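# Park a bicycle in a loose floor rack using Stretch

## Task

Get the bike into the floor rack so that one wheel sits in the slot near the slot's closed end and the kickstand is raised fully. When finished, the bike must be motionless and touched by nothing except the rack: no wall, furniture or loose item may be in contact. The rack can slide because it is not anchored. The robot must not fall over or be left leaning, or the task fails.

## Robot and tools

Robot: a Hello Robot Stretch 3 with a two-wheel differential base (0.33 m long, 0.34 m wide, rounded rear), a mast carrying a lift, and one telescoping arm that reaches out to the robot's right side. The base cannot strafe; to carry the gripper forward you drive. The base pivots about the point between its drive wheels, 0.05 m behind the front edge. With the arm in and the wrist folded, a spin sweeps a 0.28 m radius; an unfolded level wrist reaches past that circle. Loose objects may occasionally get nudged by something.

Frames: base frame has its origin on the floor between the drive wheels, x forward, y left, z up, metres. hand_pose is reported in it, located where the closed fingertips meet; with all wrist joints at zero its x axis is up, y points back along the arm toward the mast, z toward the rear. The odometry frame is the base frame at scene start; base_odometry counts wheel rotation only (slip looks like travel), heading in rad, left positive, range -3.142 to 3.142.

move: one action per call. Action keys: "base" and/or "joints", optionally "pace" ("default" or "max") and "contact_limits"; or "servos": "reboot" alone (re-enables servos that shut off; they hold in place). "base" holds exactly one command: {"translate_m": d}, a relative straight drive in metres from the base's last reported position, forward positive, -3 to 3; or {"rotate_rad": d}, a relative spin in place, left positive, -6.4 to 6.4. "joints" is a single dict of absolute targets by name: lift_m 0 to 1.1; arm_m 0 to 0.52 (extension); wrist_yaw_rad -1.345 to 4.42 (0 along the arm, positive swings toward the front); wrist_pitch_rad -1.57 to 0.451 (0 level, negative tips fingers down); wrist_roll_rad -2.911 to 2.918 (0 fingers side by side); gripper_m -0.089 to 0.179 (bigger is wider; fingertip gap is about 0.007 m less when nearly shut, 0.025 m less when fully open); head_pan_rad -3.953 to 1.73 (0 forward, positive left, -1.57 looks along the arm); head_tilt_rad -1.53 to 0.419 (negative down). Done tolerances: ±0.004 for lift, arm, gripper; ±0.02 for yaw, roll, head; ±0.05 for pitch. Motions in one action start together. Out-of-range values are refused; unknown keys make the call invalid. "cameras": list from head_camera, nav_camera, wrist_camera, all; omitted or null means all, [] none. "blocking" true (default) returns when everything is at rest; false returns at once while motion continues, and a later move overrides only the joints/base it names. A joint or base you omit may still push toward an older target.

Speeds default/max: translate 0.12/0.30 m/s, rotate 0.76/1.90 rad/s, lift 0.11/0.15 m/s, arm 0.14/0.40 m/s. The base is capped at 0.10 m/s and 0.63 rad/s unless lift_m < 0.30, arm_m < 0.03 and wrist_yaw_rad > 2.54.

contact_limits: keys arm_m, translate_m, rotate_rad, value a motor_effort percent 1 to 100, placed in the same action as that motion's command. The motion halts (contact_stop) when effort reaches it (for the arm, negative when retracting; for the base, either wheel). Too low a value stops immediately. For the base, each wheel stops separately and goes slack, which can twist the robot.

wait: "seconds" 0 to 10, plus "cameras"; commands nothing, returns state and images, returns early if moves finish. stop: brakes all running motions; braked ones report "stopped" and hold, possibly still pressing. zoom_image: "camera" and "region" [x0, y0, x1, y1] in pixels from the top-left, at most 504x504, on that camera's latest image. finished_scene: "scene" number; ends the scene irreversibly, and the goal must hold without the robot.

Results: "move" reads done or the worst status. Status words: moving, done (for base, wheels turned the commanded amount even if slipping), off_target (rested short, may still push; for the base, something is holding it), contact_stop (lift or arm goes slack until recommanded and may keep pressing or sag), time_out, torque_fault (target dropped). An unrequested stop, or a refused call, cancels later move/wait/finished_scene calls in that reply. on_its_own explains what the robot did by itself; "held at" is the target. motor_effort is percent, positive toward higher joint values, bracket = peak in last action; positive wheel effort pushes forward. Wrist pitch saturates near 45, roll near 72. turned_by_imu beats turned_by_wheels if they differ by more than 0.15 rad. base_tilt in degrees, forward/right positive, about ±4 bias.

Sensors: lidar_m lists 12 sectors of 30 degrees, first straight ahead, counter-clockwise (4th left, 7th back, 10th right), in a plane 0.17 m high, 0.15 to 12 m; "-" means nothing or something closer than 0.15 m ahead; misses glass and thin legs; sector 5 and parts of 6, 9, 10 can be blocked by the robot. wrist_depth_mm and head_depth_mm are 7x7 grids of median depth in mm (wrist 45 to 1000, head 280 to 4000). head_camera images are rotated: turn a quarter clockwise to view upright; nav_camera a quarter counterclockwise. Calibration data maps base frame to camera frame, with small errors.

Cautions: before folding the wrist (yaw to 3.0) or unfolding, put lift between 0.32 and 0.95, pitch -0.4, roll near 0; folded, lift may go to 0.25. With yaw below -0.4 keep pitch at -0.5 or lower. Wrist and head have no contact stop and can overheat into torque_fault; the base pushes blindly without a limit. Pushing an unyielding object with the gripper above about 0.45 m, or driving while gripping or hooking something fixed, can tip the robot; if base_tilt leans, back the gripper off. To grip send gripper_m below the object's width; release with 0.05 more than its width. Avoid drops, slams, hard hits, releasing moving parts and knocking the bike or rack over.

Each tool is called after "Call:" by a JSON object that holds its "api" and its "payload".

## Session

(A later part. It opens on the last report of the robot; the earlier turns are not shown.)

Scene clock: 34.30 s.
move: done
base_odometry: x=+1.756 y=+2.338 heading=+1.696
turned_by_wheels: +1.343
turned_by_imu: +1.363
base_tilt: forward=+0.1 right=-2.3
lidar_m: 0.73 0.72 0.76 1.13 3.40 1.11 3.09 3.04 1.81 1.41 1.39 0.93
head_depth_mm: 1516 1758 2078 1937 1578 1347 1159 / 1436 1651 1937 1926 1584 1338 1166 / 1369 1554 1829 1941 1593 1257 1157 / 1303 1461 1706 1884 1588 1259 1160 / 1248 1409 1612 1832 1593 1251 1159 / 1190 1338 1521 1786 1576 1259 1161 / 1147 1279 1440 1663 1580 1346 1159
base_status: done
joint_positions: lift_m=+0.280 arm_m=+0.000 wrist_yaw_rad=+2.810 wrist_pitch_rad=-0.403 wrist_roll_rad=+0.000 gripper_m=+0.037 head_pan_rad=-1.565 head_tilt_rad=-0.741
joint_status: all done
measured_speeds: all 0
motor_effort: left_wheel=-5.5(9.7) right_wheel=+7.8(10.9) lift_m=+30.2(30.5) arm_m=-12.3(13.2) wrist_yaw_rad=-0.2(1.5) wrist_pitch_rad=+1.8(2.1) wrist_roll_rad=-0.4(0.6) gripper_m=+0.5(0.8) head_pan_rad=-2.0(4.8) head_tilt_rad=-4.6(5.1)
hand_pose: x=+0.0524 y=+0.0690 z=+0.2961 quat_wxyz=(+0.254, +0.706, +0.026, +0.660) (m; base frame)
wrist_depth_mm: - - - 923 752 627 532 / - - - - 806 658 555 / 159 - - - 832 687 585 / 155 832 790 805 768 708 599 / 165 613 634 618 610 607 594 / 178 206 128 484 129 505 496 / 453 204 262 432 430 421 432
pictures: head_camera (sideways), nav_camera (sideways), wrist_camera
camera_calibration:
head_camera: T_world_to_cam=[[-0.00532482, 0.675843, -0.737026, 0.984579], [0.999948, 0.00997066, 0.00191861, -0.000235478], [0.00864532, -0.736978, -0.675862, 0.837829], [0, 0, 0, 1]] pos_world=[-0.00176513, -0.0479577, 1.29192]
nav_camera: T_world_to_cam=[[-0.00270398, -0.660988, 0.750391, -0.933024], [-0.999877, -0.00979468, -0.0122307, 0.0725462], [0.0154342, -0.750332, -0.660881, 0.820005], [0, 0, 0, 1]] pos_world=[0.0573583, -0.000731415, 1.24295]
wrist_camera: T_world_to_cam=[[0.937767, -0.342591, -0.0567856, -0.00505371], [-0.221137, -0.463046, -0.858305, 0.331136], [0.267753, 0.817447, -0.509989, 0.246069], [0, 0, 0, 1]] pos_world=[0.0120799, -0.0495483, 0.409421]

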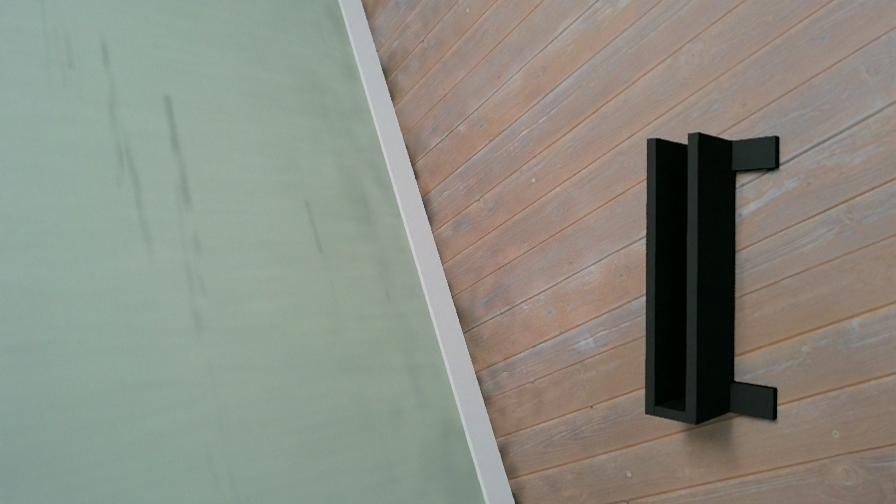

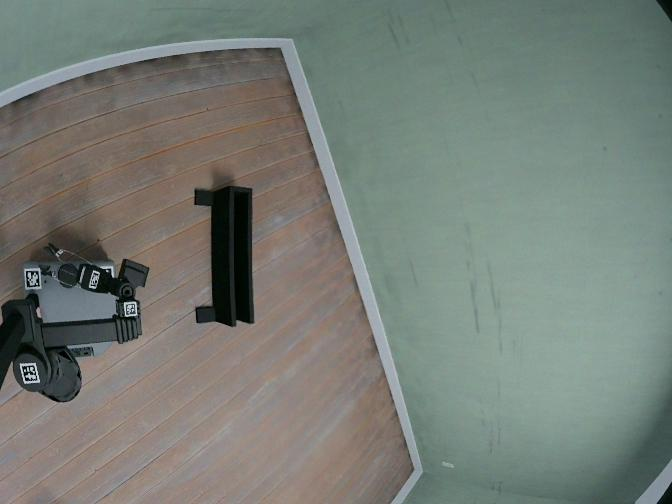

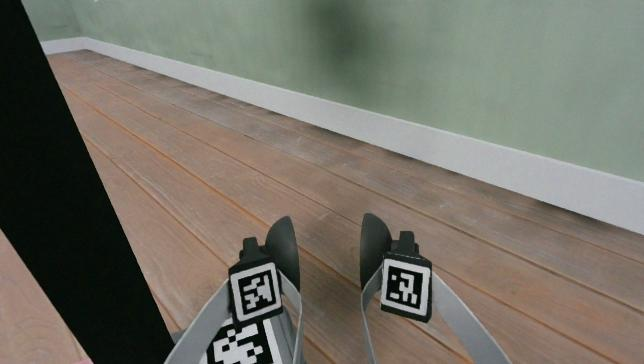

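Call:
{"api": "move", "payload": {"joints": {"lift_m": 0.45}, "cameras": []}}

Call:
{"api": "move", "payload": {"joints": {"wrist_yaw_rad": 0, "gripper_m": 0.1}, "cameras": []}}

Call:
{"api": "move", "payload": {"joints": {"wrist_pitch_rad": -1.57, "wrist_roll_rad": 1.57}}}

Scene clock: 36.90 s.
move: done
base_odometry: x=+1.756 y=+2.338 heading=+1.696
turned_by_wheels: +0.000
turned_by_imu: +0.000
base_tilt: forward=+0.1 right=-2.3
lidar_m: 0.73 0.72 0.77 1.13 3.39 1.11 3.10 3.04 1.81 1.41 1.39 0.93
head_depth_mm: 1512 1742 2097 1925 1582 1333 1158 / 1440 1667 1940 1955 1586 1345 1151 / 1376 1557 1817 1927 1579 1259 1160 / 1306 1497 1712 1877 1579 1257 1162 / 1250 1402 1602 1811 1585 1262 1164 / 1195 1342 1536 1760 1588 1260 1155 / 1146 1290 1451 1667 1587 1341 1157
base_status: not commanded
joint_positions: lift_m=+0.450 arm_m=+0.000 wrist_yaw_rad=+2.810 wrist_pitch_rad=-0.403 wrist_roll_rad=+0.000 gripper_m=+0.037 head_pan_rad=-1.565 head_tilt_rad=-0.741
joint_status: all done
measured_speeds: all 0
motor_effort: left_wheel=-6.1(6.2) right_wheel=+7.4(7.9) lift_m=+28.9(33.7) arm_m=-12.7(13.3) wrist_yaw_rad=+0.8(1.2) wrist_pitch_rad=+1.9(2.0) wrist_roll_rad=-0.4(0.7) gripper_m=+0.1(0.5) head_pan_rad=-2.3(2.9) head_tilt_rad=-3.6(5.6)
hand_pose: x=+0.0524 y=+0.0690 z=+0.4661 quat_wxyz=(+0.254, +0.706, +0.026, +0.660) (m; base frame)
wrist_depth_mm: - - - 923 743 627 534 / - - - - 804 659 556 / 159 - - - 867 690 589 / 155 - - - 901 727 611 / 165 876 920 888 862 774 647 / 177 206 127 701 130 727 654 / 641 207 608 636 603 601 600
pictures: none
No camera images: "cameras" was empty.

Scene clock: 39.30 s.
move: done
base_odometry: x=+1.756 y=+2.338 heading=+1.696
turned_by_wheels: +0.000
turned_by_imu: +0.000
base_tilt: forward=+0.1 right=-2.3
lidar_m: 0.73 0.72 0.76 1.13 3.38 1.11 3.09 3.04 1.81 1.41 1.39 0.94
head_depth_mm: 1504 1763 2078 1939 1582 1340 1160 / 1429 1637 1951 1941 1589 1337 1161 / 1373 1555 1828 1943 1588 1250 1137 / 1307 1484 1703 1870 1589 1261 1098 / 1242 1401 1610 1824 1577 1262 1156 / 1196 1348 1524 1760 1592 1257 1163 / 1145 1283 1446 1681 1586 1333 1160
base_status: not commanded
joint_positions: lift_m=+0.450 arm_m=+0.000 wrist_yaw_rad=+0.004 wrist_pitch_rad=-0.403 wrist_roll_rad=+0.000 gripper_m=+0.100 head_pan_rad=-1.565 head_tilt_rad=-0.741
joint_status: all done
measured_speeds: all 0
motor_effort: left_wheel=-5.6(6.2) right_wheel=+7.5(7.7) lift_m=+22.0(29.0) arm_m=-11.7(12.8) wrist_yaw_rad=-3.5(7.0) wrist_pitch_rad=+1.9(2.1) wrist_roll_rad=-0.5(0.7) gripper_m=+0.5(80.7) head_pan_rad=-2.7(3.3) head_tilt_rad=-3.6(5.6)
hand_pose: x=-0.0207 y=-0.3712 z=+0.4661 quat_wxyz=(+0.693, +0.143, -0.692, -0.140) (m; base frame)
wrist_depth_mm: 877 967 - - - - - / 895 - - - - - - / 958 - - - - - - / - - - - - - - / 961 955 870 884 597 848 845 / 770 124 147 541 535 127 705 / 660 121 582 575 585 601 618
pictures: none
No camera images: "cameras" was empty.

Scene clock: 40.73 s.
move: done
base_odometry: x=+1.756 y=+2.338 heading=+1.696
turned_by_wheels: +0.000
turned_by_imu: +0.000
base_tilt: forward=+0.1 right=-2.3
lidar_m: 0.72 0.72 0.77 1.13 3.40 1.11 3.08 3.04 1.81 1.41 1.39 0.93
head_depth_mm: 1508 1750 2088 1934 1594 1335 1155 / 1439 1661 1953 1950 1589 1347 1162 / 1372 1567 1830 1958 1587 1256 1160 / 1304 1480 1693 1883 1585 1252 1160 / 1248 1402 1633 1822 1583 1257 1161 / 1200 1335 1527 1778 1586 1258 1165 / 1148 1282 1456 1663 1593 1346 1155
base_status: not commanded
joint_positions: lift_m=+0.450 arm_m=+0.000 wrist_yaw_rad=+0.003 wrist_pitch_rad=-1.560 wrist_roll_rad=+1.566 gripper_m=+0.100 head_pan_rad=-1.565 head_tilt_rad=-0.741
joint_status: all done
measured_speeds: all 0
motor_effort: left_wheel=-5.7(6.1) right_wheel=+7.6(7.7) lift_m=+22.2(22.6) arm_m=-11.5(11.9) wrist_yaw_rad=-3.0(4.0) wrist_pitch_rad=-2.4(2.9) wrist_roll_rad=+0.9(1.5) gripper_m=+0.4(0.6) head_pan_rad=-2.3(3.1) head_tilt_rad=-4.6(5.4)
hand_pose: x=-0.0216 y=-0.1234 z=+0.3322 quat_wxyz=(+0.003, +0.003, -0.711, -0.704) (m; base frame)
wrist_depth_mm: 470 464 466 313 311 307 306 / 472 477 474 315 316 314 315 / 488 486 486 327 322 320 314 / 498 501 495 331 328 328 328 / 509 514 504 339 336 335 493 / 527 129 148 512 504 127 508 / 530 120 521 529 526 531 516
pictures: head_camera (sideways), nav_camera (sideways), wrist_camera
camera_calibration:
head_camera: T_world_to_cam=[[-0.00532466, 0.675843, -0.737026, 0.984579], [0.999948, 0.00997042, 0.00191861, -0.000235479], [0.00864514, -0.736978, -0.675862, 0.837829], [0, 0, 0, 1]] pos_world=[-0.00176514, -0.0479577, 1.29192]
nav_camera: T_world_to_cam=[[-0.00270414, -0.660988, 0.750391, -0.933024], [-0.999877, -0.00979444, -0.0122307, 0.0725462], [0.015434, -0.750332, -0.660881, 0.820005], [0, 0, 0, 1]] pos_world=[0.0573583, -0.00073142, 1.24295]
wrist_camera: T_world_to_cam=[[0.0522156, 0.998516, -0.0154885, 0.133081], [0.990062, -0.0497331, 0.131543, 0.00502149], [0.130578, -0.0222032, -0.991189, 0.494857], [0, 0, 0, 1]] pos_world=[-0.076538, -0.121646, 0.491898]

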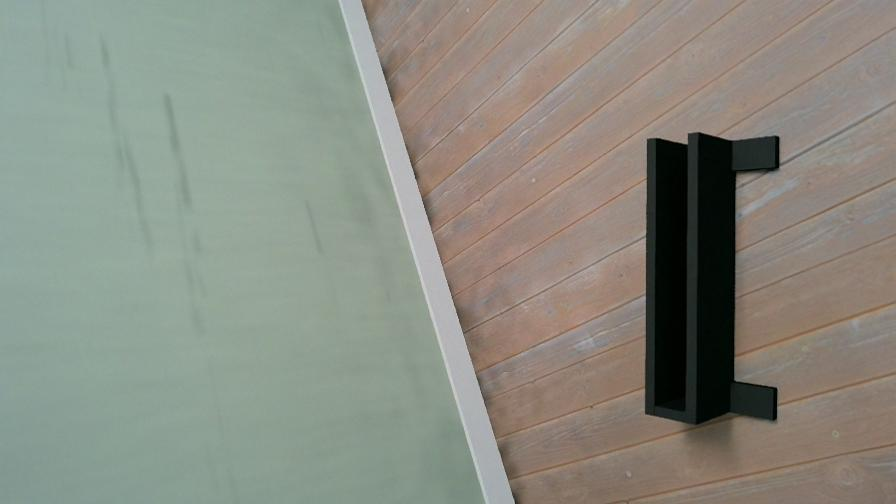

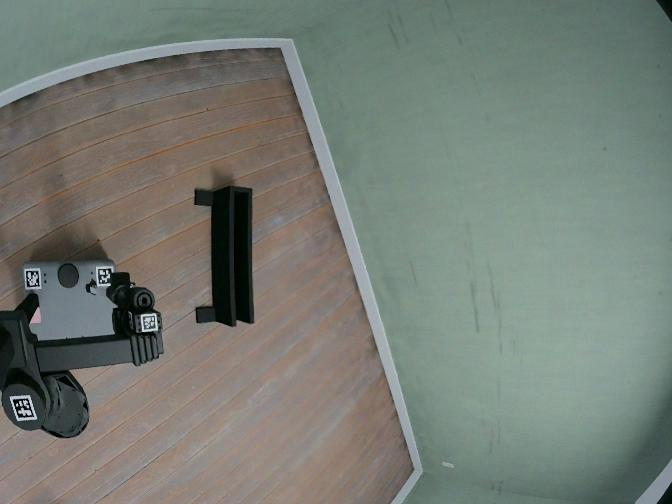

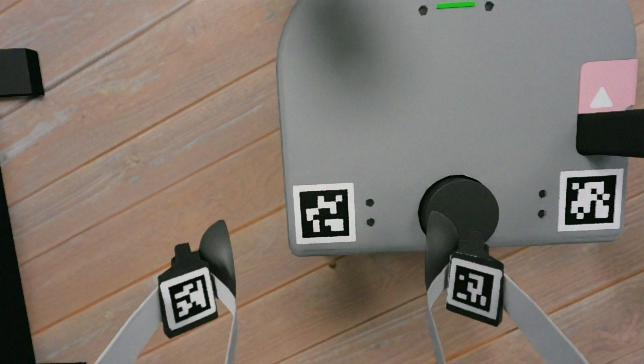

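Call:
{"api": "move", "payload": {"joints": {"arm_m": 0.502, "gripper_m": 0.06}}}

Scene clock: 45.83 s.
move: done
base_odometry: x=+1.756 y=+2.338 heading=+1.696
turned_by_wheels: +0.000
turned_by_imu: +0.001
base_tilt: forward=+0.1 right=-2.3
lidar_m: 0.73 0.72 0.76 1.13 3.37 1.11 3.10 3.04 1.81 1.41 1.39 0.93
head_depth_mm: 1514 1755 2085 1945 1583 1339 1148 / 1429 1639 1959 1948 1581 1304 592 / 1377 1546 1826 1945 879 1248 1144 / 1301 1479 1721 1854 1467 1253 1160 / 1249 1403 1624 1815 1580 1259 1160 / 1194 1342 1520 1765 1594 1255 1164 / 1155 1280 1448 1669 1585 1345 1158
base_status: not commanded
joint_positions: lift_m=+0.450 arm_m=+0.502 wrist_yaw_rad=+0.002 wrist_pitch_rad=-1.561 wrist_roll_rad=+1.568 gripper_m=+0.060 head_pan_rad=-1.565 head_tilt_rad=-0.741
joint_status: all done
measured_speeds: all 0
motor_effort: left_wheel=-5.9(6.2) right_wheel=+7.3(7.8) lift_m=+23.5(23.7) arm_m=+13.8(18.1) wrist_yaw_rad=-1.4(3.4) wrist_pitch_rad=-2.1(2.3) wrist_roll_rad=+0.3(0.9) gripper_m=-0.2(79.5) head_pan_rad=-2.1(3.3) head_tilt_rad=-4.0(5.5)
hand_pose: x=-0.0216 y=-0.6251 z=+0.3322 quat_wxyz=(+0.002, +0.001, -0.710, -0.704) (m; base frame)
wrist_depth_mm: 468 464 440 459 462 457 451 / 477 474 422 467 470 470 468 / 486 487 478 326 476 475 476 / 490 493 481 481 485 489 485 / 504 504 388 490 496 488 497 / 522 517 128 457 128 511 509 / 527 103 359 437 526 513 515
pictures: head_camera (sideways), nav_camera (sideways), wrist_camera
camera_calibration:
head_camera: T_world_to_cam=[[-0.00532387, 0.675846, -0.737023, 0.984575], [0.999948, 0.00996922, 0.00191862, -0.000235499], [0.00864425, -0.736975, -0.675865, 0.837832], [0, 0, 0, 1]] pos_world=[-0.00176519, -0.0479576, 1.29192]
nav_camera: T_world_to_cam=[[-0.00270491, -0.660991, 0.750389, -0.933021], [-0.999877, -0.0097932, -0.0122307, 0.0725462], [0.0154331, -0.75033, -0.660884, 0.820009], [0, 0, 0, 1]] pos_world=[0.0573583, -0.00073126, 1.24295]
wrist_camera: T_world_to_cam=[[0.0558293, 0.998337, -0.0143533, 0.633634], [0.989873, -0.0534654, 0.131501, -0.022291], [0.130515, -0.0215496, -0.991212, 0.484153], [0, 0, 0, 1]] pos_world=[-0.0764992, -0.623339, 0.491924]

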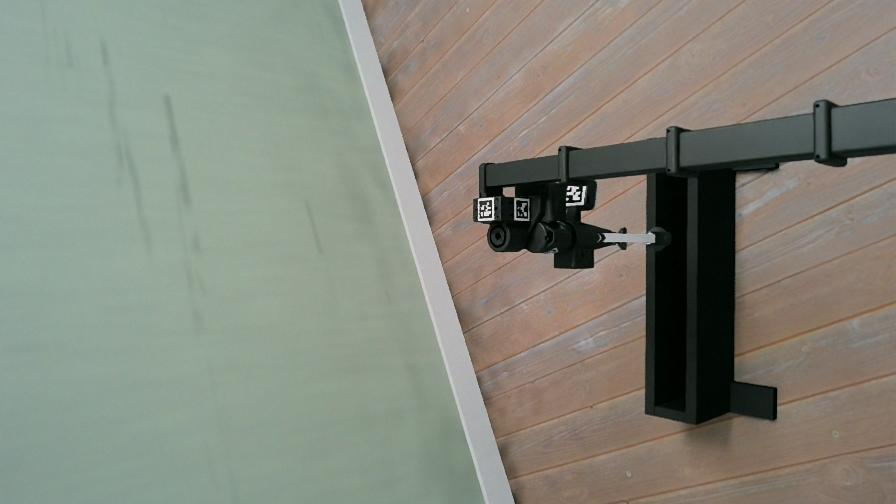

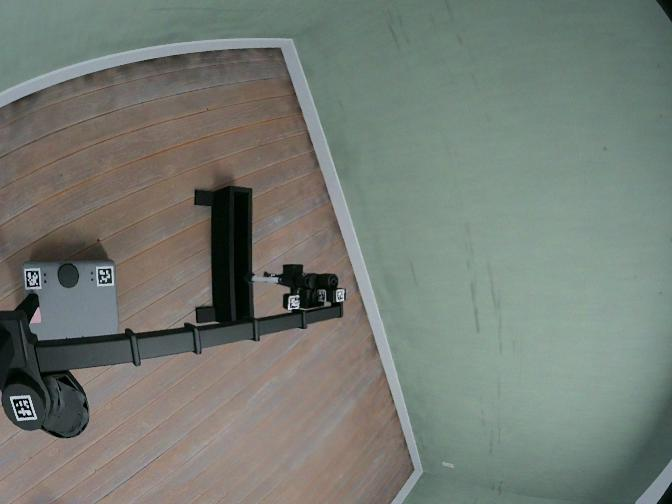

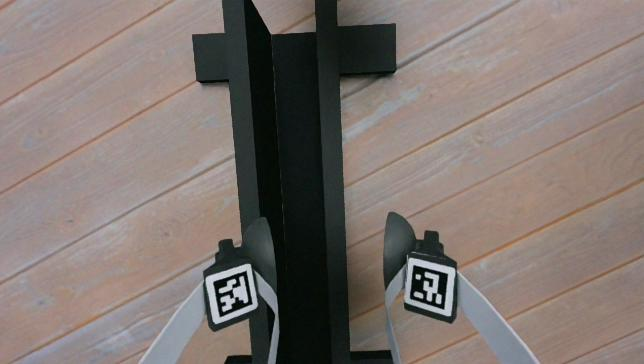

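Call:
{"api": "move", "payload": {"joints": {"lift_m": 0.225}}}

Scene clock: 48.83 s.
move: done
base_odometry: x=+1.756 y=+2.338 heading=+1.696
turned_by_wheels: +0.000
turned_by_imu: +0.000
base_tilt: forward=+0.1 right=-2.2
lidar_m: 0.73 0.72 0.77 1.13 3.38 1.11 3.08 3.03 1.81 1.41 1.39 0.93
head_depth_mm: 1529 1754 2105 1944 1580 1332 1161 / 1423 1663 1952 1936 1583 1342 1160 / 1380 1564 1823 1935 1582 1087 806 / 1309 1477 1714 1879 1575 1254 1158 / 1254 1409 1612 1811 1597 1252 1159 / 1193 1345 1538 1761 1591 1263 1165 / 1143 1272 1455 1674 1584 1339 1161
base_status: not commanded
joint_positions: lift_m=+0.225 arm_m=+0.502 wrist_yaw_rad=+0.002 wrist_pitch_rad=-1.561 wrist_roll_rad=+1.568 gripper_m=+0.060 head_pan_rad=-1.565 head_tilt_rad=-0.741
joint_status: all done
measured_speeds: all 0
motor_effort: left_wheel=-5.6(6.3) right_wheel=+7.4(7.8) lift_m=+23.5(24.9) arm_m=+13.3(14.0) wrist_yaw_rad=-0.9(2.2) wrist_pitch_rad=-1.9(2.4) wrist_roll_rad=+0.2(0.3) gripper_m=+0.0(0.7) head_pan_rad=-3.0(3.3) head_tilt_rad=-4.2(5.4)
hand_pose: x=-0.0216 y=-0.6251 z=+0.1072 quat_wxyz=(+0.002, +0.001, -0.710, -0.704) (m; base frame)
wrist_depth_mm: 98 138 245 97 249 246 246 / 99 137 222 99 253 252 252 / 102 126 245 100 257 256 256 / - 133 238 102 260 261 260 / 107 123 170 105 157 267 268 / - 114 128 108 128 274 275 / 112 111 199 111 281 277 281
pictures: head_camera (sideways), nav_camera (sideways), wrist_camera
camera_calibration:
head_camera: T_world_to_cam=[[-0.00532395, 0.675846, -0.737023, 0.984575], [0.999948, 0.00996934, 0.00191863, -0.0002355], [0.00864433, -0.736975, -0.675865, 0.837832], [0, 0, 0, 1]] pos_world=[-0.00176519, -0.0479576, 1.29192]
nav_camera: T_world_to_cam=[[-0.00270483, -0.660991, 0.750389, -0.933021], [-0.999877, -0.00979332, -0.0122307, 0.0725462], [0.0154332, -0.75033, -0.660884, 0.820009], [0, 0, 0, 1]] pos_world=[0.0573583, -0.000731243, 1.24295]
wrist_camera: T_world_to_cam=[[0.0558293, 0.998337, -0.0143533, 0.630404], [0.989873, -0.0534653, 0.131501, 0.00729721], [0.130515, -0.0215496, -0.991212, 0.261126], [0, 0, 0, 1]] pos_world=[-0.0764992, -0.623339, 0.26692]

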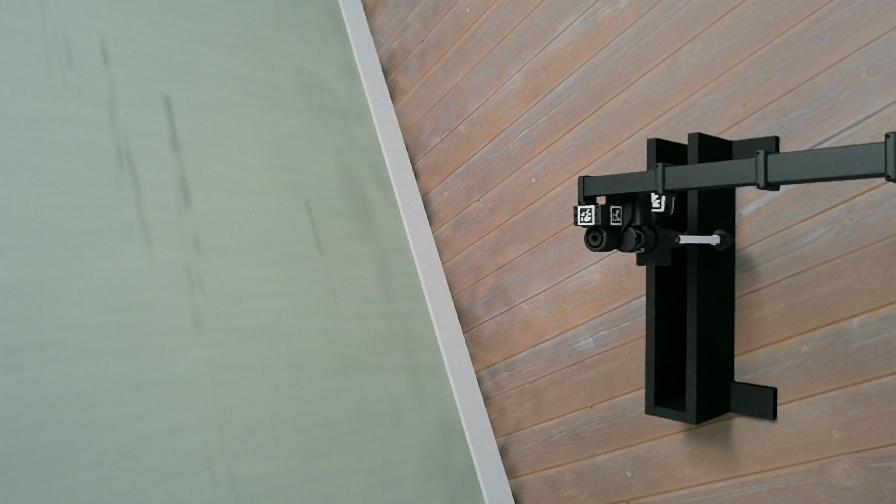

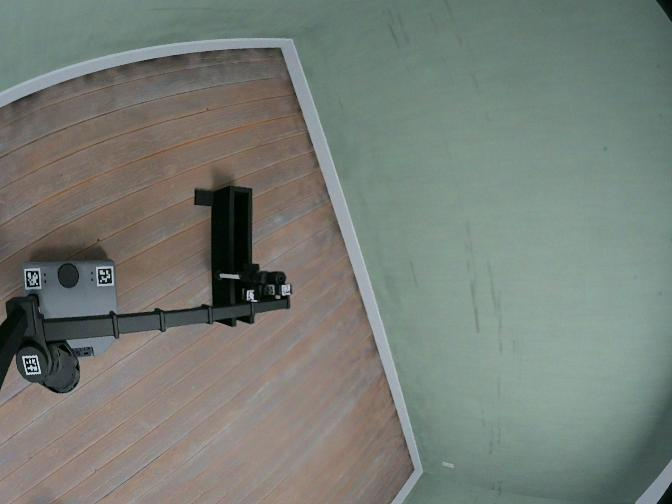

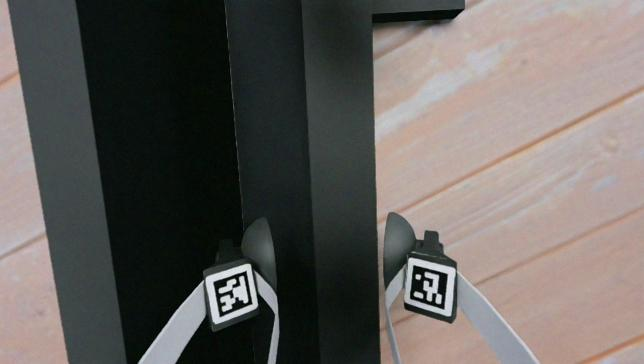

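Call:
{"api": "move", "payload": {"joints": {"gripper_m": -0.03}, "cameras": []}}

Call:
{"api": "move", "payload": {"joints": {"arm_m": 0.25}}}

Scene clock: 50.37 s.
move: done
base_odometry: x=+1.756 y=+2.338 heading=+1.696
turned_by_wheels: +0.000
turned_by_imu: +0.000
base_tilt: forward=+0.1 right=-2.3
lidar_m: 0.73 0.72 0.77 1.13 3.39 1.11 3.08 3.03 1.81 1.41 1.39 0.93
head_depth_mm: 1520 1760 2065 1932 1568 1340 1164 / 1441 1657 1948 1925 1582 1336 1161 / 1365 1560 1827 1926 1585 1088 809 / 1304 1476 1699 1875 1578 1257 1159 / 1246 1402 1620 1843 1586 1253 1163 / 1203 1340 1532 1773 1581 1260 1156 / 1141 1286 1460 1674 1591 1344 1155
base_status: not commanded
joint_positions: lift_m=+0.225 arm_m=+0.502 wrist_yaw_rad=+0.002 wrist_pitch_rad=-1.574 wrist_roll_rad=+1.568 gripper_m=-0.029 head_pan_rad=-1.565 head_tilt_rad=-0.741
joint_status: all done
measured_speeds: all 0
motor_effort: left_wheel=-5.3(6.2) right_wheel=+7.6(7.7) lift_m=+29.6(29.7) arm_m=+12.9(13.6) wrist_yaw_rad=-1.3(2.3) wrist_pitch_rad=+0.3(2.3) wrist_roll_rad=+0.3(0.4) gripper_m=-22.3(96.4) head_pan_rad=-1.7(3.5) head_tilt_rad=-4.6(5.5)
hand_pose: x=-0.0216 y=-0.6219 z=+0.1075 quat_wxyz=(+0.002, +0.001, -0.706, -0.708) (m; base frame)
wrist_depth_mm: - 151 245 97 248 248 247 / - 148 244 99 255 253 252 / 102 147 239 101 258 257 259 / - 143 234 103 265 263 266 / 105 132 225 106 266 270 271 / 108 130 128 108 129 276 276 / 111 120 216 110 284 282 283
pictures: none
No camera images: "cameras" was empty.

Scene clock: 53.47 s.
move: done
base_odometry: x=+1.756 y=+2.338 heading=+1.696
turned_by_wheels: +0.000
turned_by_imu: +0.000
base_tilt: forward=+0.1 right=-2.3
lidar_m: 0.73 0.72 0.76 1.13 3.38 1.10 3.09 3.03 1.81 1.41 1.39 0.93
head_depth_mm: 1507 1755 2084 1942 1590 1347 1165 / 1437 1640 1960 1933 1586 1339 1142 / 1373 1560 1810 1944 1584 1339 816 / 1303 1488 1711 1870 1583 1338 1015 / 1249 1413 1620 1829 1576 1341 1097 / 1198 1348 1525 1761 1583 1340 1101 / 1146 1280 1450 1665 1604 1336 1142
base_status: not commanded
joint_positions: lift_m=+0.225 arm_m=+0.250 wrist_yaw_rad=-0.002 wrist_pitch_rad=-1.553 wrist_roll_rad=+1.576 gripper_m=-0.026 head_pan_rad=-1.565 head_tilt_rad=-0.741
joint_status: all done
measured_speeds: all 0
motor_effort: left_wheel=-5.8(6.1) right_wheel=+7.6(7.7) lift_m=+29.6(31.0) arm_m=-12.9(18.8) wrist_yaw_rad=+1.2(2.3) wrist_pitch_rad=-3.7(4.3) wrist_roll_rad=-2.6(2.8) gripper_m=-12.8(22.9) head_pan_rad=-2.9(3.5) head_tilt_rad=-4.1(5.4)
hand_pose: x=-0.0215 y=-0.3753 z=+0.1071 quat_wxyz=(-0.002, -0.003, -0.713, -0.701) (m; base frame)
wrist_depth_mm: 99 136 214 97 248 244 243 / 101 137 215 99 252 251 247 / 102 129 244 101 258 255 254 / - 138 220 103 262 262 257 / 107 122 200 106 266 266 259 / 111 131 129 108 129 275 270 / 112 123 229 111 281 277 279
pictures: head_camera (sideways), nav_camera (sideways), wrist_camera
camera_calibration:
head_camera: T_world_to_cam=[[-0.00532403, 0.675846, -0.737023, 0.984575], [0.999948, 0.00996946, 0.00191862, -0.000235499], [0.00864442, -0.736975, -0.675864, 0.837832], [0, 0, 0, 1]] pos_world=[-0.00176518, -0.0479576, 1.29192]
nav_camera: T_world_to_cam=[[-0.00270475, -0.660991, 0.750389, -0.933021], [-0.999877, -0.00979344, -0.0122307, 0.0725462], [0.0154333, -0.75033, -0.660883, 0.820008], [0, 0, 0, 1]] pos_world=[0.0573583, -0.000731251, 1.24295]
wrist_camera: T_world_to_cam=[[0.0674819, 0.997459, -0.0228555, 0.381825], [0.989173, -0.0638941, 0.132114, 0.016619], [0.130318, -0.0315234, -0.990971, 0.262553], [0, 0, 0, 1]] pos_world=[-0.0764208, -0.371516, 0.266714]

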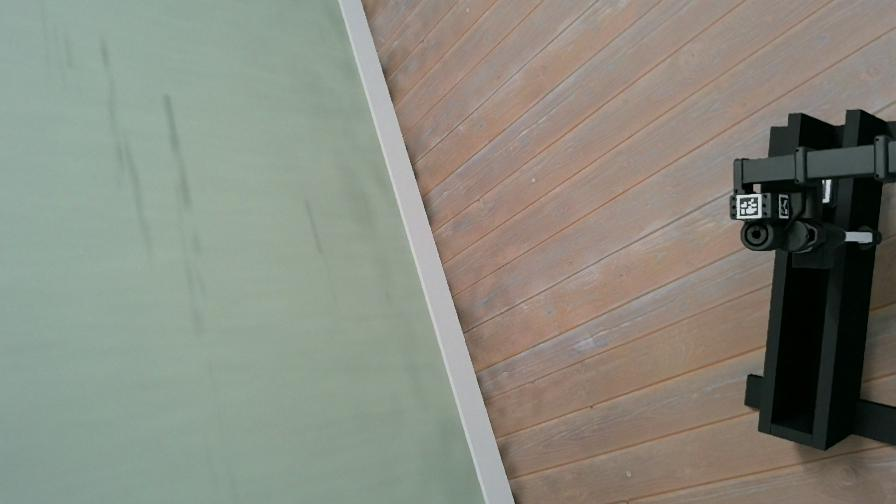

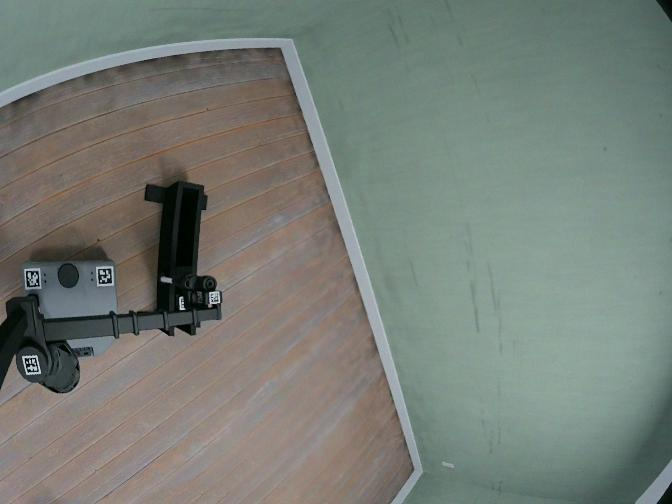

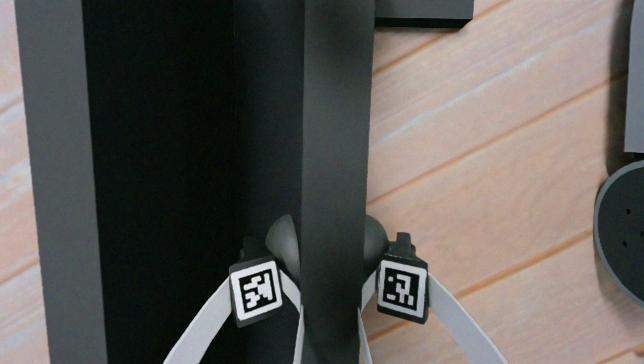

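Call:
{"api": "move", "payload": {"base": {"rotate_rad": -1.3}, "joints": {"head_tilt_rad": -0.9}}}

Scene clock: 56.80 s.
move: done
base_odometry: x=+1.756 y=+2.339 heading=+0.397
turned_by_wheels: -1.300
turned_by_imu: -1.316
base_tilt: forward=+0.1 right=-2.3
lidar_m: 1.39 1.22 0.79 0.72 0.72 0.89 1.78 1.12 1.11 3.03 2.38 1.52
head_depth_mm: 2958 2503 1995 1663 1433 1253 1110 / 2893 2465 1998 1681 1436 1247 1113 / 2854 2483 2001 1677 1433 894 784 / 2803 2502 2004 1667 1429 1081 1120 / 2769 2502 2003 1676 1430 1195 1118 / 2758 2505 2023 1680 1437 1186 1115 / 2699 2521 1991 1672 1428 1255 1114
base_status: done
joint_positions: lift_m=+0.225 arm_m=+0.250 wrist_yaw_rad=+0.003 wrist_pitch_rad=-1.559 wrist_roll_rad=+1.558 gripper_m=-0.026 head_pan_rad=-1.565 head_tilt_rad=-0.889
joint_status: all done
measured_speeds: all 0
motor_effort: left_wheel=+8.4(12.8) right_wheel=-7.6(12.5) lift_m=+35.0(36.2) arm_m=+5.2(12.7) wrist_yaw_rad=-3.0(3.9) wrist_pitch_rad=-2.8(4.0) wrist_roll_rad=+3.4(3.4) gripper_m=-12.7(13.0) head_pan_rad=-2.3(3.5) head_tilt_rad=-5.1(6.2)
hand_pose: x=-0.0216 y=-0.3737 z=+0.1072 quat_wxyz=(+0.006, +0.005, -0.711, -0.703) (m; base frame)
wrist_depth_mm: 112 154 238 97 248 245 245 / 109 158 231 99 252 253 251 / 107 146 225 101 256 257 253 / - 140 235 104 263 261 259 / 107 135 220 106 268 269 255 / 110 131 129 108 129 275 270 / 112 126 199 111 281 279 279
pictures: head_camera (sideways), nav_camera (sideways), wrist_camera
camera_calibration:
head_camera: T_world_to_cam=[[-0.00589431, 0.777138, -0.629303, 0.844207], [0.999951, 0.00961497, 0.00250776, -0.00100207], [0.0079996, -0.629257, -0.777156, 0.969567], [0, 0, 0, 1]] pos_world=[-0.00177811, -0.0459489, 1.28477]
nav_camera: T_world_to_cam=[[-0.00212169, -0.764416, 0.64472, -0.79532], [-0.999888, -0.00792028, -0.0126812, 0.0731304], [0.0148001, -0.644675, -0.764314, 0.95453], [0, 0, 0, 1]] pos_world=[0.0573077, 0.00798452, 1.24325]
wrist_camera: T_world_to_cam=[[0.0447009, 0.99886, -0.0167753, 0.379625], [0.990417, -0.0421142, 0.131529, 0.0250353], [0.130672, -0.022494, -0.99117, 0.266148], [0, 0, 0, 1]] pos_world=[-0.0765432, -0.372151, 0.266873]

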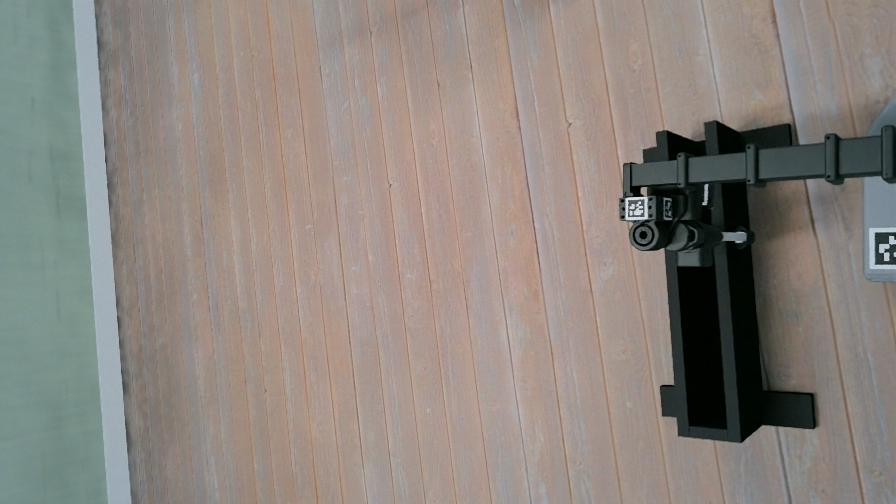

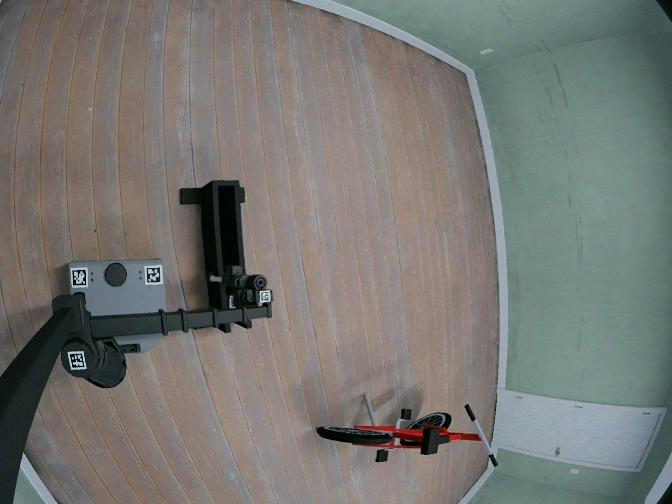

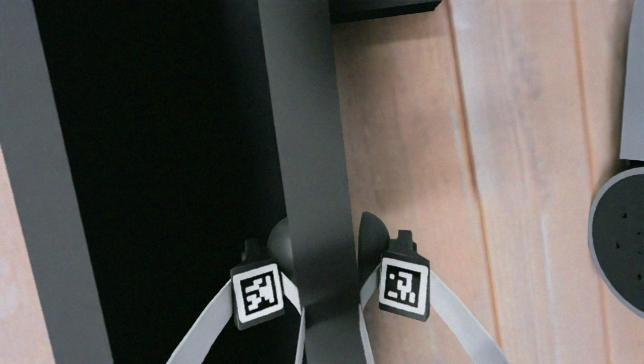

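Call:
{"api": "move", "payload": {"base": {"rotate_rad": -1.31}, "cameras": []}}

Call:
{"api": "move", "payload": {"base": {"translate_m": 0.81}, "cameras": []}}

Call:
{"api": "move", "payload": {"base": {"rotate_rad": -0.72}}}

Scene clock: 60.23 s.
move: done
base_odometry: x=+1.756 y=+2.339 heading=-0.913
turned_by_wheels: -1.310
turned_by_imu: -1.326
base_tilt: forward=+0.1 right=-2.3
lidar_m: 3.03 1.79 1.41 1.39 0.93 0.73 0.72 0.77 1.14 3.37 1.10 3.09
head_depth_mm: 2944 2515 2021 1666 1432 1253 1111 / 3041 2482 1999 1678 1441 1253 1115 / 3010 2501 1989 1662 1438 895 783 / 3046 2513 2005 1665 1435 1074 1115 / 3094 2504 1990 1661 1438 1195 1117 / 3100 2510 1997 1679 1434 1184 1120 / 3055 2497 2019 1683 1439 1259 1117
base_status: done
joint_positions: lift_m=+0.225 arm_m=+0.250 wrist_yaw_rad=+0.003 wrist_pitch_rad=-1.559 wrist_roll_rad=+1.558 gripper_m=-0.026 head_pan_rad=-1.565 head_tilt_rad=-0.889
joint_status: not commanded
measured_speeds: all 0
motor_effort: left_wheel=+7.5(13.3) right_wheel=-7.5(12.8) lift_m=+32.7(34.8) arm_m=+11.0(14.1) wrist_yaw_rad=-3.3(4.4) wrist_pitch_rad=-2.6(2.8) wrist_roll_rad=+3.4(3.4) gripper_m=-13.2(13.2) head_pan_rad=-2.1(3.2) head_tilt_rad=-4.9(6.2)
hand_pose: x=-0.0216 y=-0.3737 z=+0.1072 quat_wxyz=(+0.006, +0.005, -0.711, -0.703) (m; base frame)
wrist_depth_mm: 112 154 237 97 247 246 246 / 109 158 231 99 253 250 252 / 106 145 224 101 258 257 255 / - 140 237 104 265 262 260 / 107 135 219 106 266 268 257 / 110 131 129 108 129 273 273 / 112 127 199 111 282 279 280
pictures: none
No camera images: "cameras" was empty.

Scene clock: 69.47 s.
move: done
base_odometry: x=+2.251 y=+1.698 heading=-0.913
turned_by_wheels: +0.000
turned_by_imu: -0.001
base_tilt: forward=+0.1 right=-2.3
lidar_m: 2.23 1.69 1.32 1.30 1.40 1.55 1.52 1.63 2.42 0.98 1.30 2.27
head_depth_mm: 3055 2483 1991 1661 1432 1252 1114 / 3031 2516 2003 1666 1434 1256 1112 / 3030 2513 2014 1573 1432 897 783 / 3033 2507 1641 1635 1435 1081 1112 / 3067 2529 1608 1682 1430 1188 1116 / 3103 2405 1846 1671 1434 1191 1115 / 3180 2537 1901 1683 1428 1258 1118
base_status: done
joint_positions: lift_m=+0.225 arm_m=+0.250 wrist_yaw_rad=+0.002 wrist_pitch_rad=-1.561 wrist_roll_rad=+1.571 gripper_m=-0.026 head_pan_rad=-1.565 head_tilt_rad=-0.889
joint_status: not commanded
measured_speeds: all 0
motor_effort: left_wheel=+6.0(11.0) right_wheel=+2.3(6.5) lift_m=+26.7(32.8) arm_m=+0.3(11.1) wrist_yaw_rad=-2.2(4.3) wrist_pitch_rad=-2.4(2.5) wrist_roll_rad=-0.8(3.4) gripper_m=-12.5(13.3) head_pan_rad=-2.2(3.4) head_tilt_rad=-5.2(6.2)
hand_pose: x=-0.0216 y=-0.3731 z=+0.1072 quat_wxyz=(+0.001, +0.000, -0.710, -0.704) (m; base frame)
wrist_depth_mm: - 142 229 97 250 245 244 / - 142 227 99 252 251 249 / 103 131 254 101 259 255 255 / - 141 225 103 262 260 259 / 107 131 201 105 268 268 256 / 110 131 129 108 128 275 273 / 112 121 131 111 282 278 280
pictures: none
No camera images: "cameras" was empty.

Scene clock: 71.73 s.
move: done
base_odometry: x=+2.251 y=+1.698 heading=-1.632
turned_by_wheels: -0.720
turned_by_imu: -0.729
base_tilt: forward=+0.1 right=-2.3
lidar_m: 2.39 2.23 2.05 1.40 1.31 1.33 1.63 1.52 1.54 1.98 0.98 1.23
head_depth_mm: 1654 1841 1955 1666 1431 1253 1112 / 1858 2073 1998 1664 1435 1252 1118 / 2085 2318 1999 1668 1429 896 782 / 2374 2468 2016 1672 1443 1083 1118 / 2761 2494 1987 1662 1445 1188 1119 / 3111 2489 2016 1665 1444 1178 1117 / 3072 2490 2012 1671 1415 1266 1117
base_status: done
joint_positions: lift_m=+0.225 arm_m=+0.250 wrist_yaw_rad=+0.003 wrist_pitch_rad=-1.561 wrist_roll_rad=+1.559 gripper_m=-0.026 head_pan_rad=-1.565 head_tilt_rad=-0.889
joint_status: not commanded
measured_speeds: all 0
motor_effort: left_wheel=+7.6(13.3) right_wheel=-7.2(12.8) lift_m=+34.3(35.5) arm_m=+4.5(4.5) wrist_yaw_rad=-3.2(3.8) wrist_pitch_rad=-2.2(2.5) wrist_roll_rad=+3.1(3.5) gripper_m=-12.7(13.1) head_pan_rad=-2.2(3.2) head_tilt_rad=-4.4(6.2)
hand_pose: x=-0.0216 y=-0.3732 z=+0.1072 quat_wxyz=(+0.006, +0.005, -0.710, -0.704) (m; base frame)
wrist_depth_mm: 112 155 241 97 248 245 243 / 110 158 234 99 251 252 248 / 107 146 226 101 258 258 257 / - 140 238 104 264 264 260 / 107 135 219 106 266 269 255 / 110 132 129 108 129 275 273 / 112 126 199 111 282 281 280
pictures: head_camera (sideways), nav_camera (sideways), wrist_camera
camera_calibration:
head_camera: T_world_to_cam=[[-0.0058839, 0.777196, -0.629231, 0.844113], [0.999951, 0.00960091, 0.00250811, -0.00100253], [0.00799049, -0.629185, -0.777215, 0.969643], [0, 0, 0, 1]] pos_world=[-0.00177875, -0.0459472, 1.28476]
nav_camera: T_world_to_cam=[[-0.00213191, -0.764476, 0.644649, -0.795228], [-0.999888, -0.00790527, -0.0126814, 0.0731307], [0.0147908, -0.644604, -0.764374, 0.954608], [0, 0, 0, 1]] pos_world=[0.0573078, 0.00798926, 1.24325]
wrist_camera: T_world_to_cam=[[0.0454972, 0.998855, -0.0147773, 0.378937], [0.990383, -0.0431667, 0.131445, 0.024666], [0.130656, -0.0206155, -0.991213, 0.266907], [0, 0, 0, 1]] pos_world=[-0.0765425, -0.371936, 0.266919]

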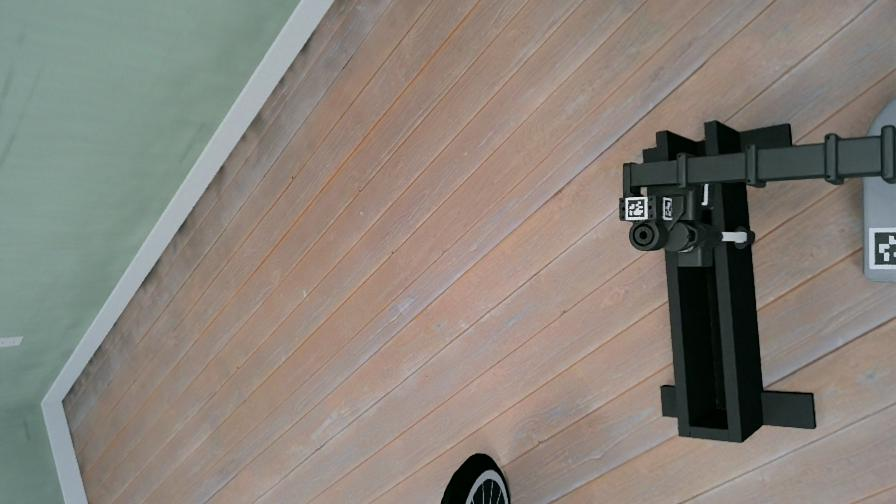

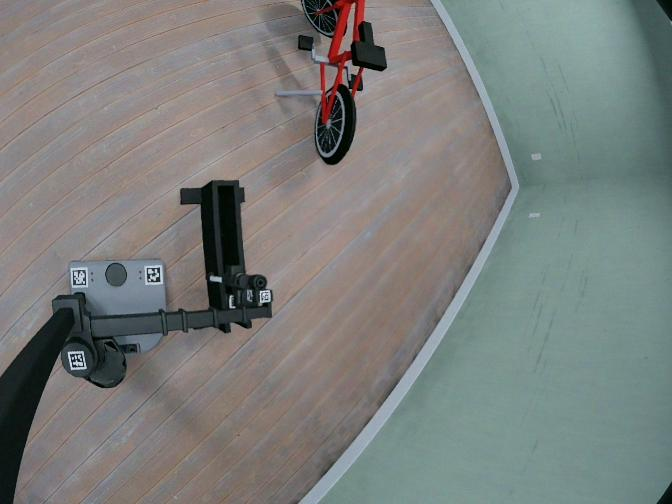

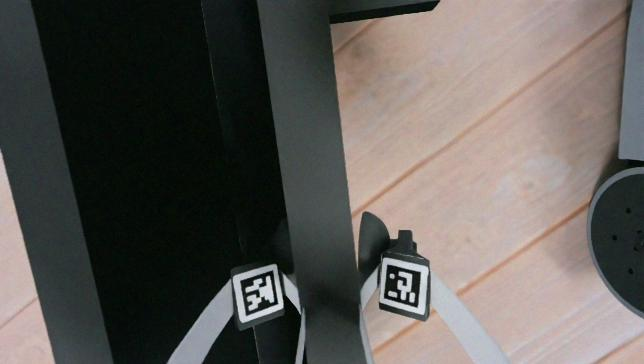

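Call:
{"api": "move", "payload": {"base": {"translate_m": 1.35}}}

Call:
{"api": "move", "payload": {"base": {"translate_m": 0.7}, "joints": {"head_pan_rad": -2.2, "head_tilt_rad": -0.7}}}

Scene clock: 86.70 s.
move: time_out
base_odometry: x=+2.168 y=+0.351 heading=-1.632
turned_by_wheels: +0.000
turned_by_imu: -0.001
base_tilt: forward=+0.1 right=-2.3
lidar_m: 1.22 1.14 1.16 1.48 2.09 2.12 2.72 1.22 0.76 0.70 2.67 1.78
head_depth_mm: 2892 2466 1990 1342 1434 1254 1115 / 3074 2505 1938 1559 1407 1248 1115 / 3118 2518 1941 1554 1434 894 783 / 2947 2515 2006 1665 1441 1077 1114 / 2755 2515 2002 1672 1405 1189 1111 / 2607 2521 2003 1667 1439 1196 1109 / 2447 2530 2008 1675 1443 1255 1118
base_status: translate_m time_out (by the wheels' count: +1.3491 of +1.3500)
joint_positions: lift_m=+0.225 arm_m=+0.250 wrist_yaw_rad=+0.002 wrist_pitch_rad=-1.561 wrist_roll_rad=+1.571 gripper_m=-0.026 head_pan_rad=-1.565 head_tilt_rad=-0.889
joint_status: not commanded
measured_speeds: all 0
motor_effort: left_wheel=+1.4(11.1) right_wheel=+0.6(6.8) lift_m=+28.1(34.2) arm_m=+13.4(14.3) wrist_yaw_rad=-2.2(3.9) wrist_pitch_rad=-2.4(2.5) wrist_roll_rad=-0.8(3.1) gripper_m=-12.0(13.4) head_pan_rad=-2.9(3.3) head_tilt_rad=-5.2(6.4)
hand_pose: x=-0.0216 y=-0.3731 z=+0.1072 quat_wxyz=(+0.001, +0.000, -0.710, -0.704) (m; base frame)
wrist_depth_mm: - 142 226 97 249 247 245 / - 142 226 99 251 251 252 / 103 131 255 101 258 258 256 / - 140 225 103 263 262 260 / 107 131 201 106 268 269 257 / 110 131 129 108 128 274 274 / 112 122 131 111 282 278 281
pictures: head_camera (sideways), nav_camera (sideways), wrist_camera
camera_calibration:
head_camera: T_world_to_cam=[[-0.00588381, 0.777196, -0.629231, 0.844113], [0.999951, 0.00960079, 0.00250811, -0.00100253], [0.00799041, -0.629185, -0.777215, 0.969643], [0, 0, 0, 1]] pos_world=[-0.00177876, -0.0459472, 1.28476]
nav_camera: T_world_to_cam=[[-0.002132, -0.764476, 0.644649, -0.795228], [-0.999888, -0.00790515, -0.0126814, 0.0731307], [0.0147907, -0.644604, -0.764374, 0.954608], [0, 0, 0, 1]] pos_world=[0.0573078, 0.00798926, 1.24325]
wrist_camera: T_world_to_cam=[[0.0589212, 0.99816, -0.0143284, 0.378814], [0.989699, -0.0565337, 0.131529, 0.0196215], [0.130476, -0.0219306, -0.991209, 0.266418], [0, 0, 0, 1]] pos_world=[-0.0765009, -0.371165, 0.266923]

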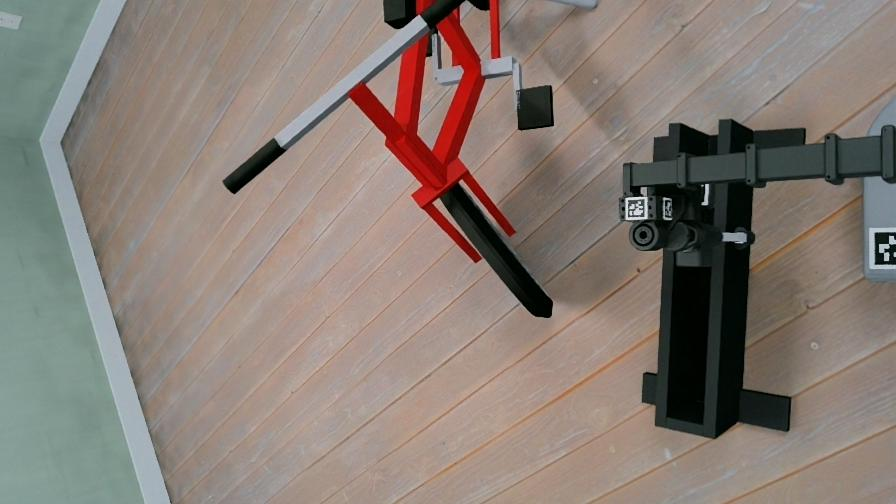

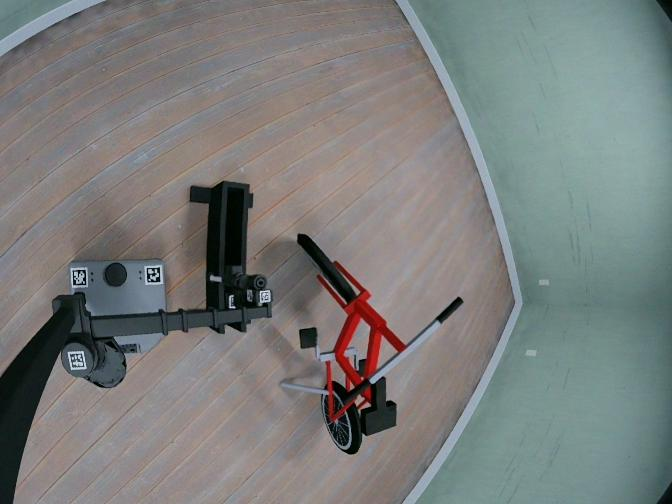

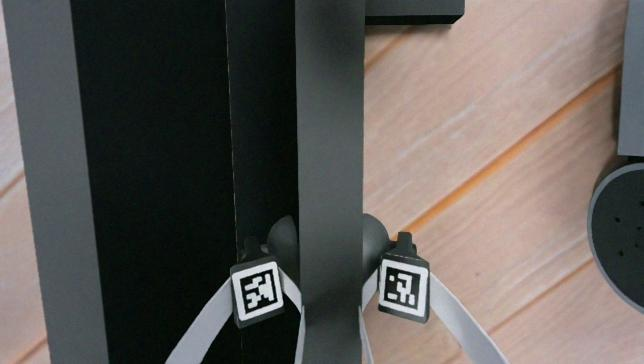

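not run: a stop that you did not command came earlier in this reply.

Call:
{"api": "move", "payload": {"base": {"rotate_rad": 0.55}, "joints": {"head_pan_rad": -1.9, "head_tilt_rad": -0.85}}}

Call:
{"api": "zoom_image", "payload": {"camera": "head_camera", "region": [392, 0, 896, 504]}}

Scene clock: 89.60 s.
move: done
base_odometry: x=+2.168 y=+0.351 heading=-1.083
turned_by_wheels: +0.550
turned_by_imu: +0.557
base_tilt: forward=+0.1 right=-2.3
lidar_m: 1.14 1.17 1.52 2.08 2.13 2.76 1.19 0.76 0.70 2.67 1.71 1.21
head_depth_mm: 3001 2678 2029 1640 1398 1274 1124 / 2833 2681 2116 1719 1425 1275 1121 / 2726 2627 2098 1729 1396 1280 1106 / 2585 2700 2095 1735 1462 896 1090 / 2481 2692 2086 1719 1470 925 1107 / 2421 2563 2122 1732 1472 1266 1091 / 2311 2521 2117 1732 1466 1277 1092
base_status: done
joint_positions: lift_m=+0.225 arm_m=+0.250 wrist_yaw_rad=-0.005 wrist_pitch_rad=-1.558 wrist_roll_rad=+1.582 gripper_m=-0.026 head_pan_rad=-1.895 head_tilt_rad=-0.853
joint_status: all done
measured_speeds: all 0
motor_effort: left_wheel=-6.3(11.1) right_wheel=+8.6(14.5) lift_m=+28.7(28.8) arm_m=+12.3(13.6) wrist_yaw_rad=+4.4(6.2) wrist_pitch_rad=-2.5(2.8) wrist_roll_rad=-4.6(5.9) gripper_m=-13.3(13.3) head_pan_rad=-2.0(6.3) head_tilt_rad=+1.5(3.1)
hand_pose: x=-0.0214 y=-0.3738 z=+0.1072 quat_wxyz=(-0.006, -0.006, -0.711, -0.703) (m; base frame)
wrist_depth_mm: 98 134 235 97 248 246 243 / 100 134 239 99 253 250 248 / 102 126 247 101 258 255 255 / - 137 221 103 262 264 259 / 107 121 201 106 267 267 259 / 110 131 129 108 130 274 272 / 112 123 208 111 282 280 280
pictures: head_camera (sideways), nav_camera (sideways), wrist_camera
camera_calibration:
head_camera: T_world_to_cam=[[0.238869, 0.715369, -0.65665, 0.878347], [0.949168, -0.314761, 0.00237015, -0.000513257], [-0.204992, -0.623838, -0.754191, 0.941004], [0, 0, 0, 1]] pos_world=[-0.0164238, -0.0414698, 1.28647]
nav_camera: T_world_to_cam=[[-0.242158, -0.700222, 0.671601, -0.828884], [-0.948676, 0.315999, -0.0125976, 0.0727098], [-0.203404, -0.640183, -0.740806, 0.925291], [0, 0, 0, 1]] pos_world=[0.0564647, -0.0110238, 1.24306]
wrist_camera: T_world_to_cam=[[0.0773443, 0.996857, -0.0171391, 0.379736], [0.988475, -0.0744274, 0.131826, 0.0126929], [0.130136, -0.0271376, -0.991125, 0.26436], [0, 0, 0, 1]] pos_world=[-0.07632, -0.370424, 0.266849]

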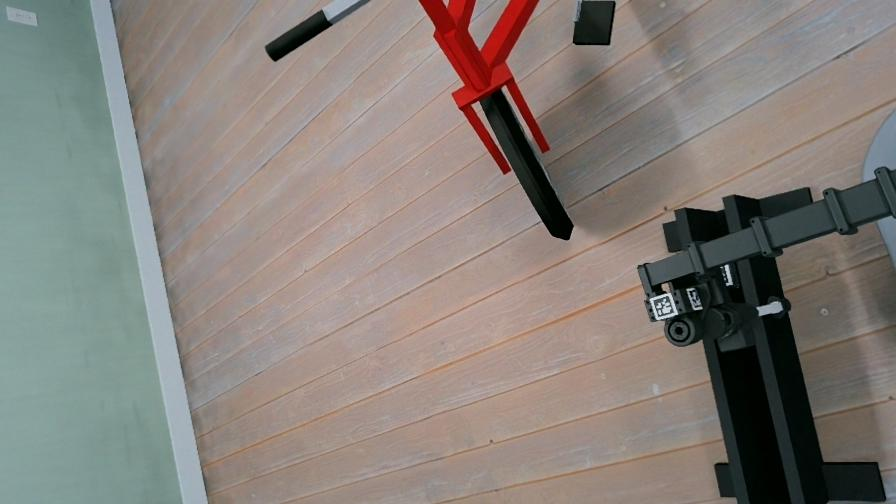

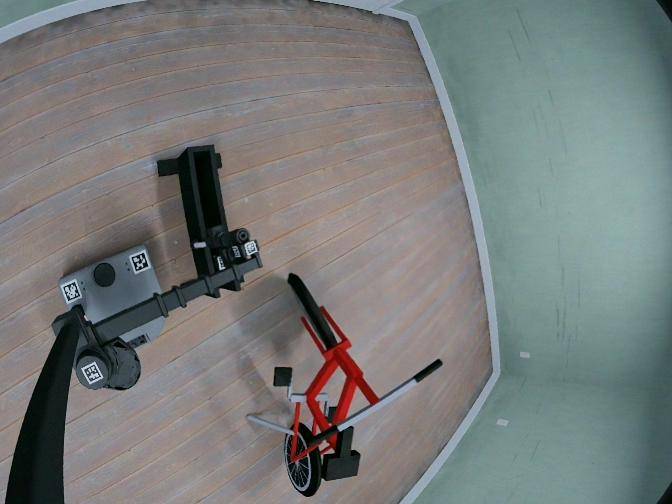

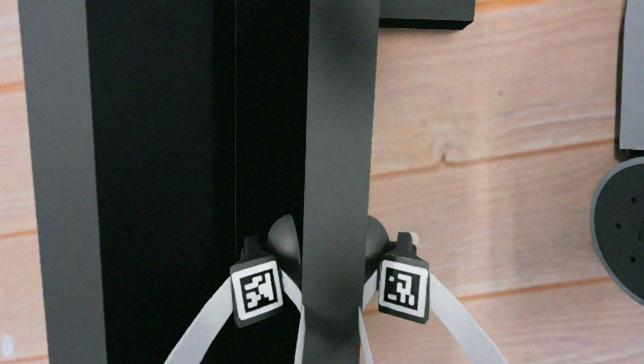

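Scaled by 1.000.

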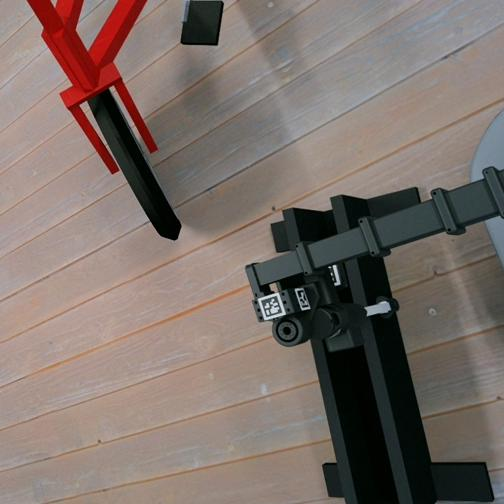

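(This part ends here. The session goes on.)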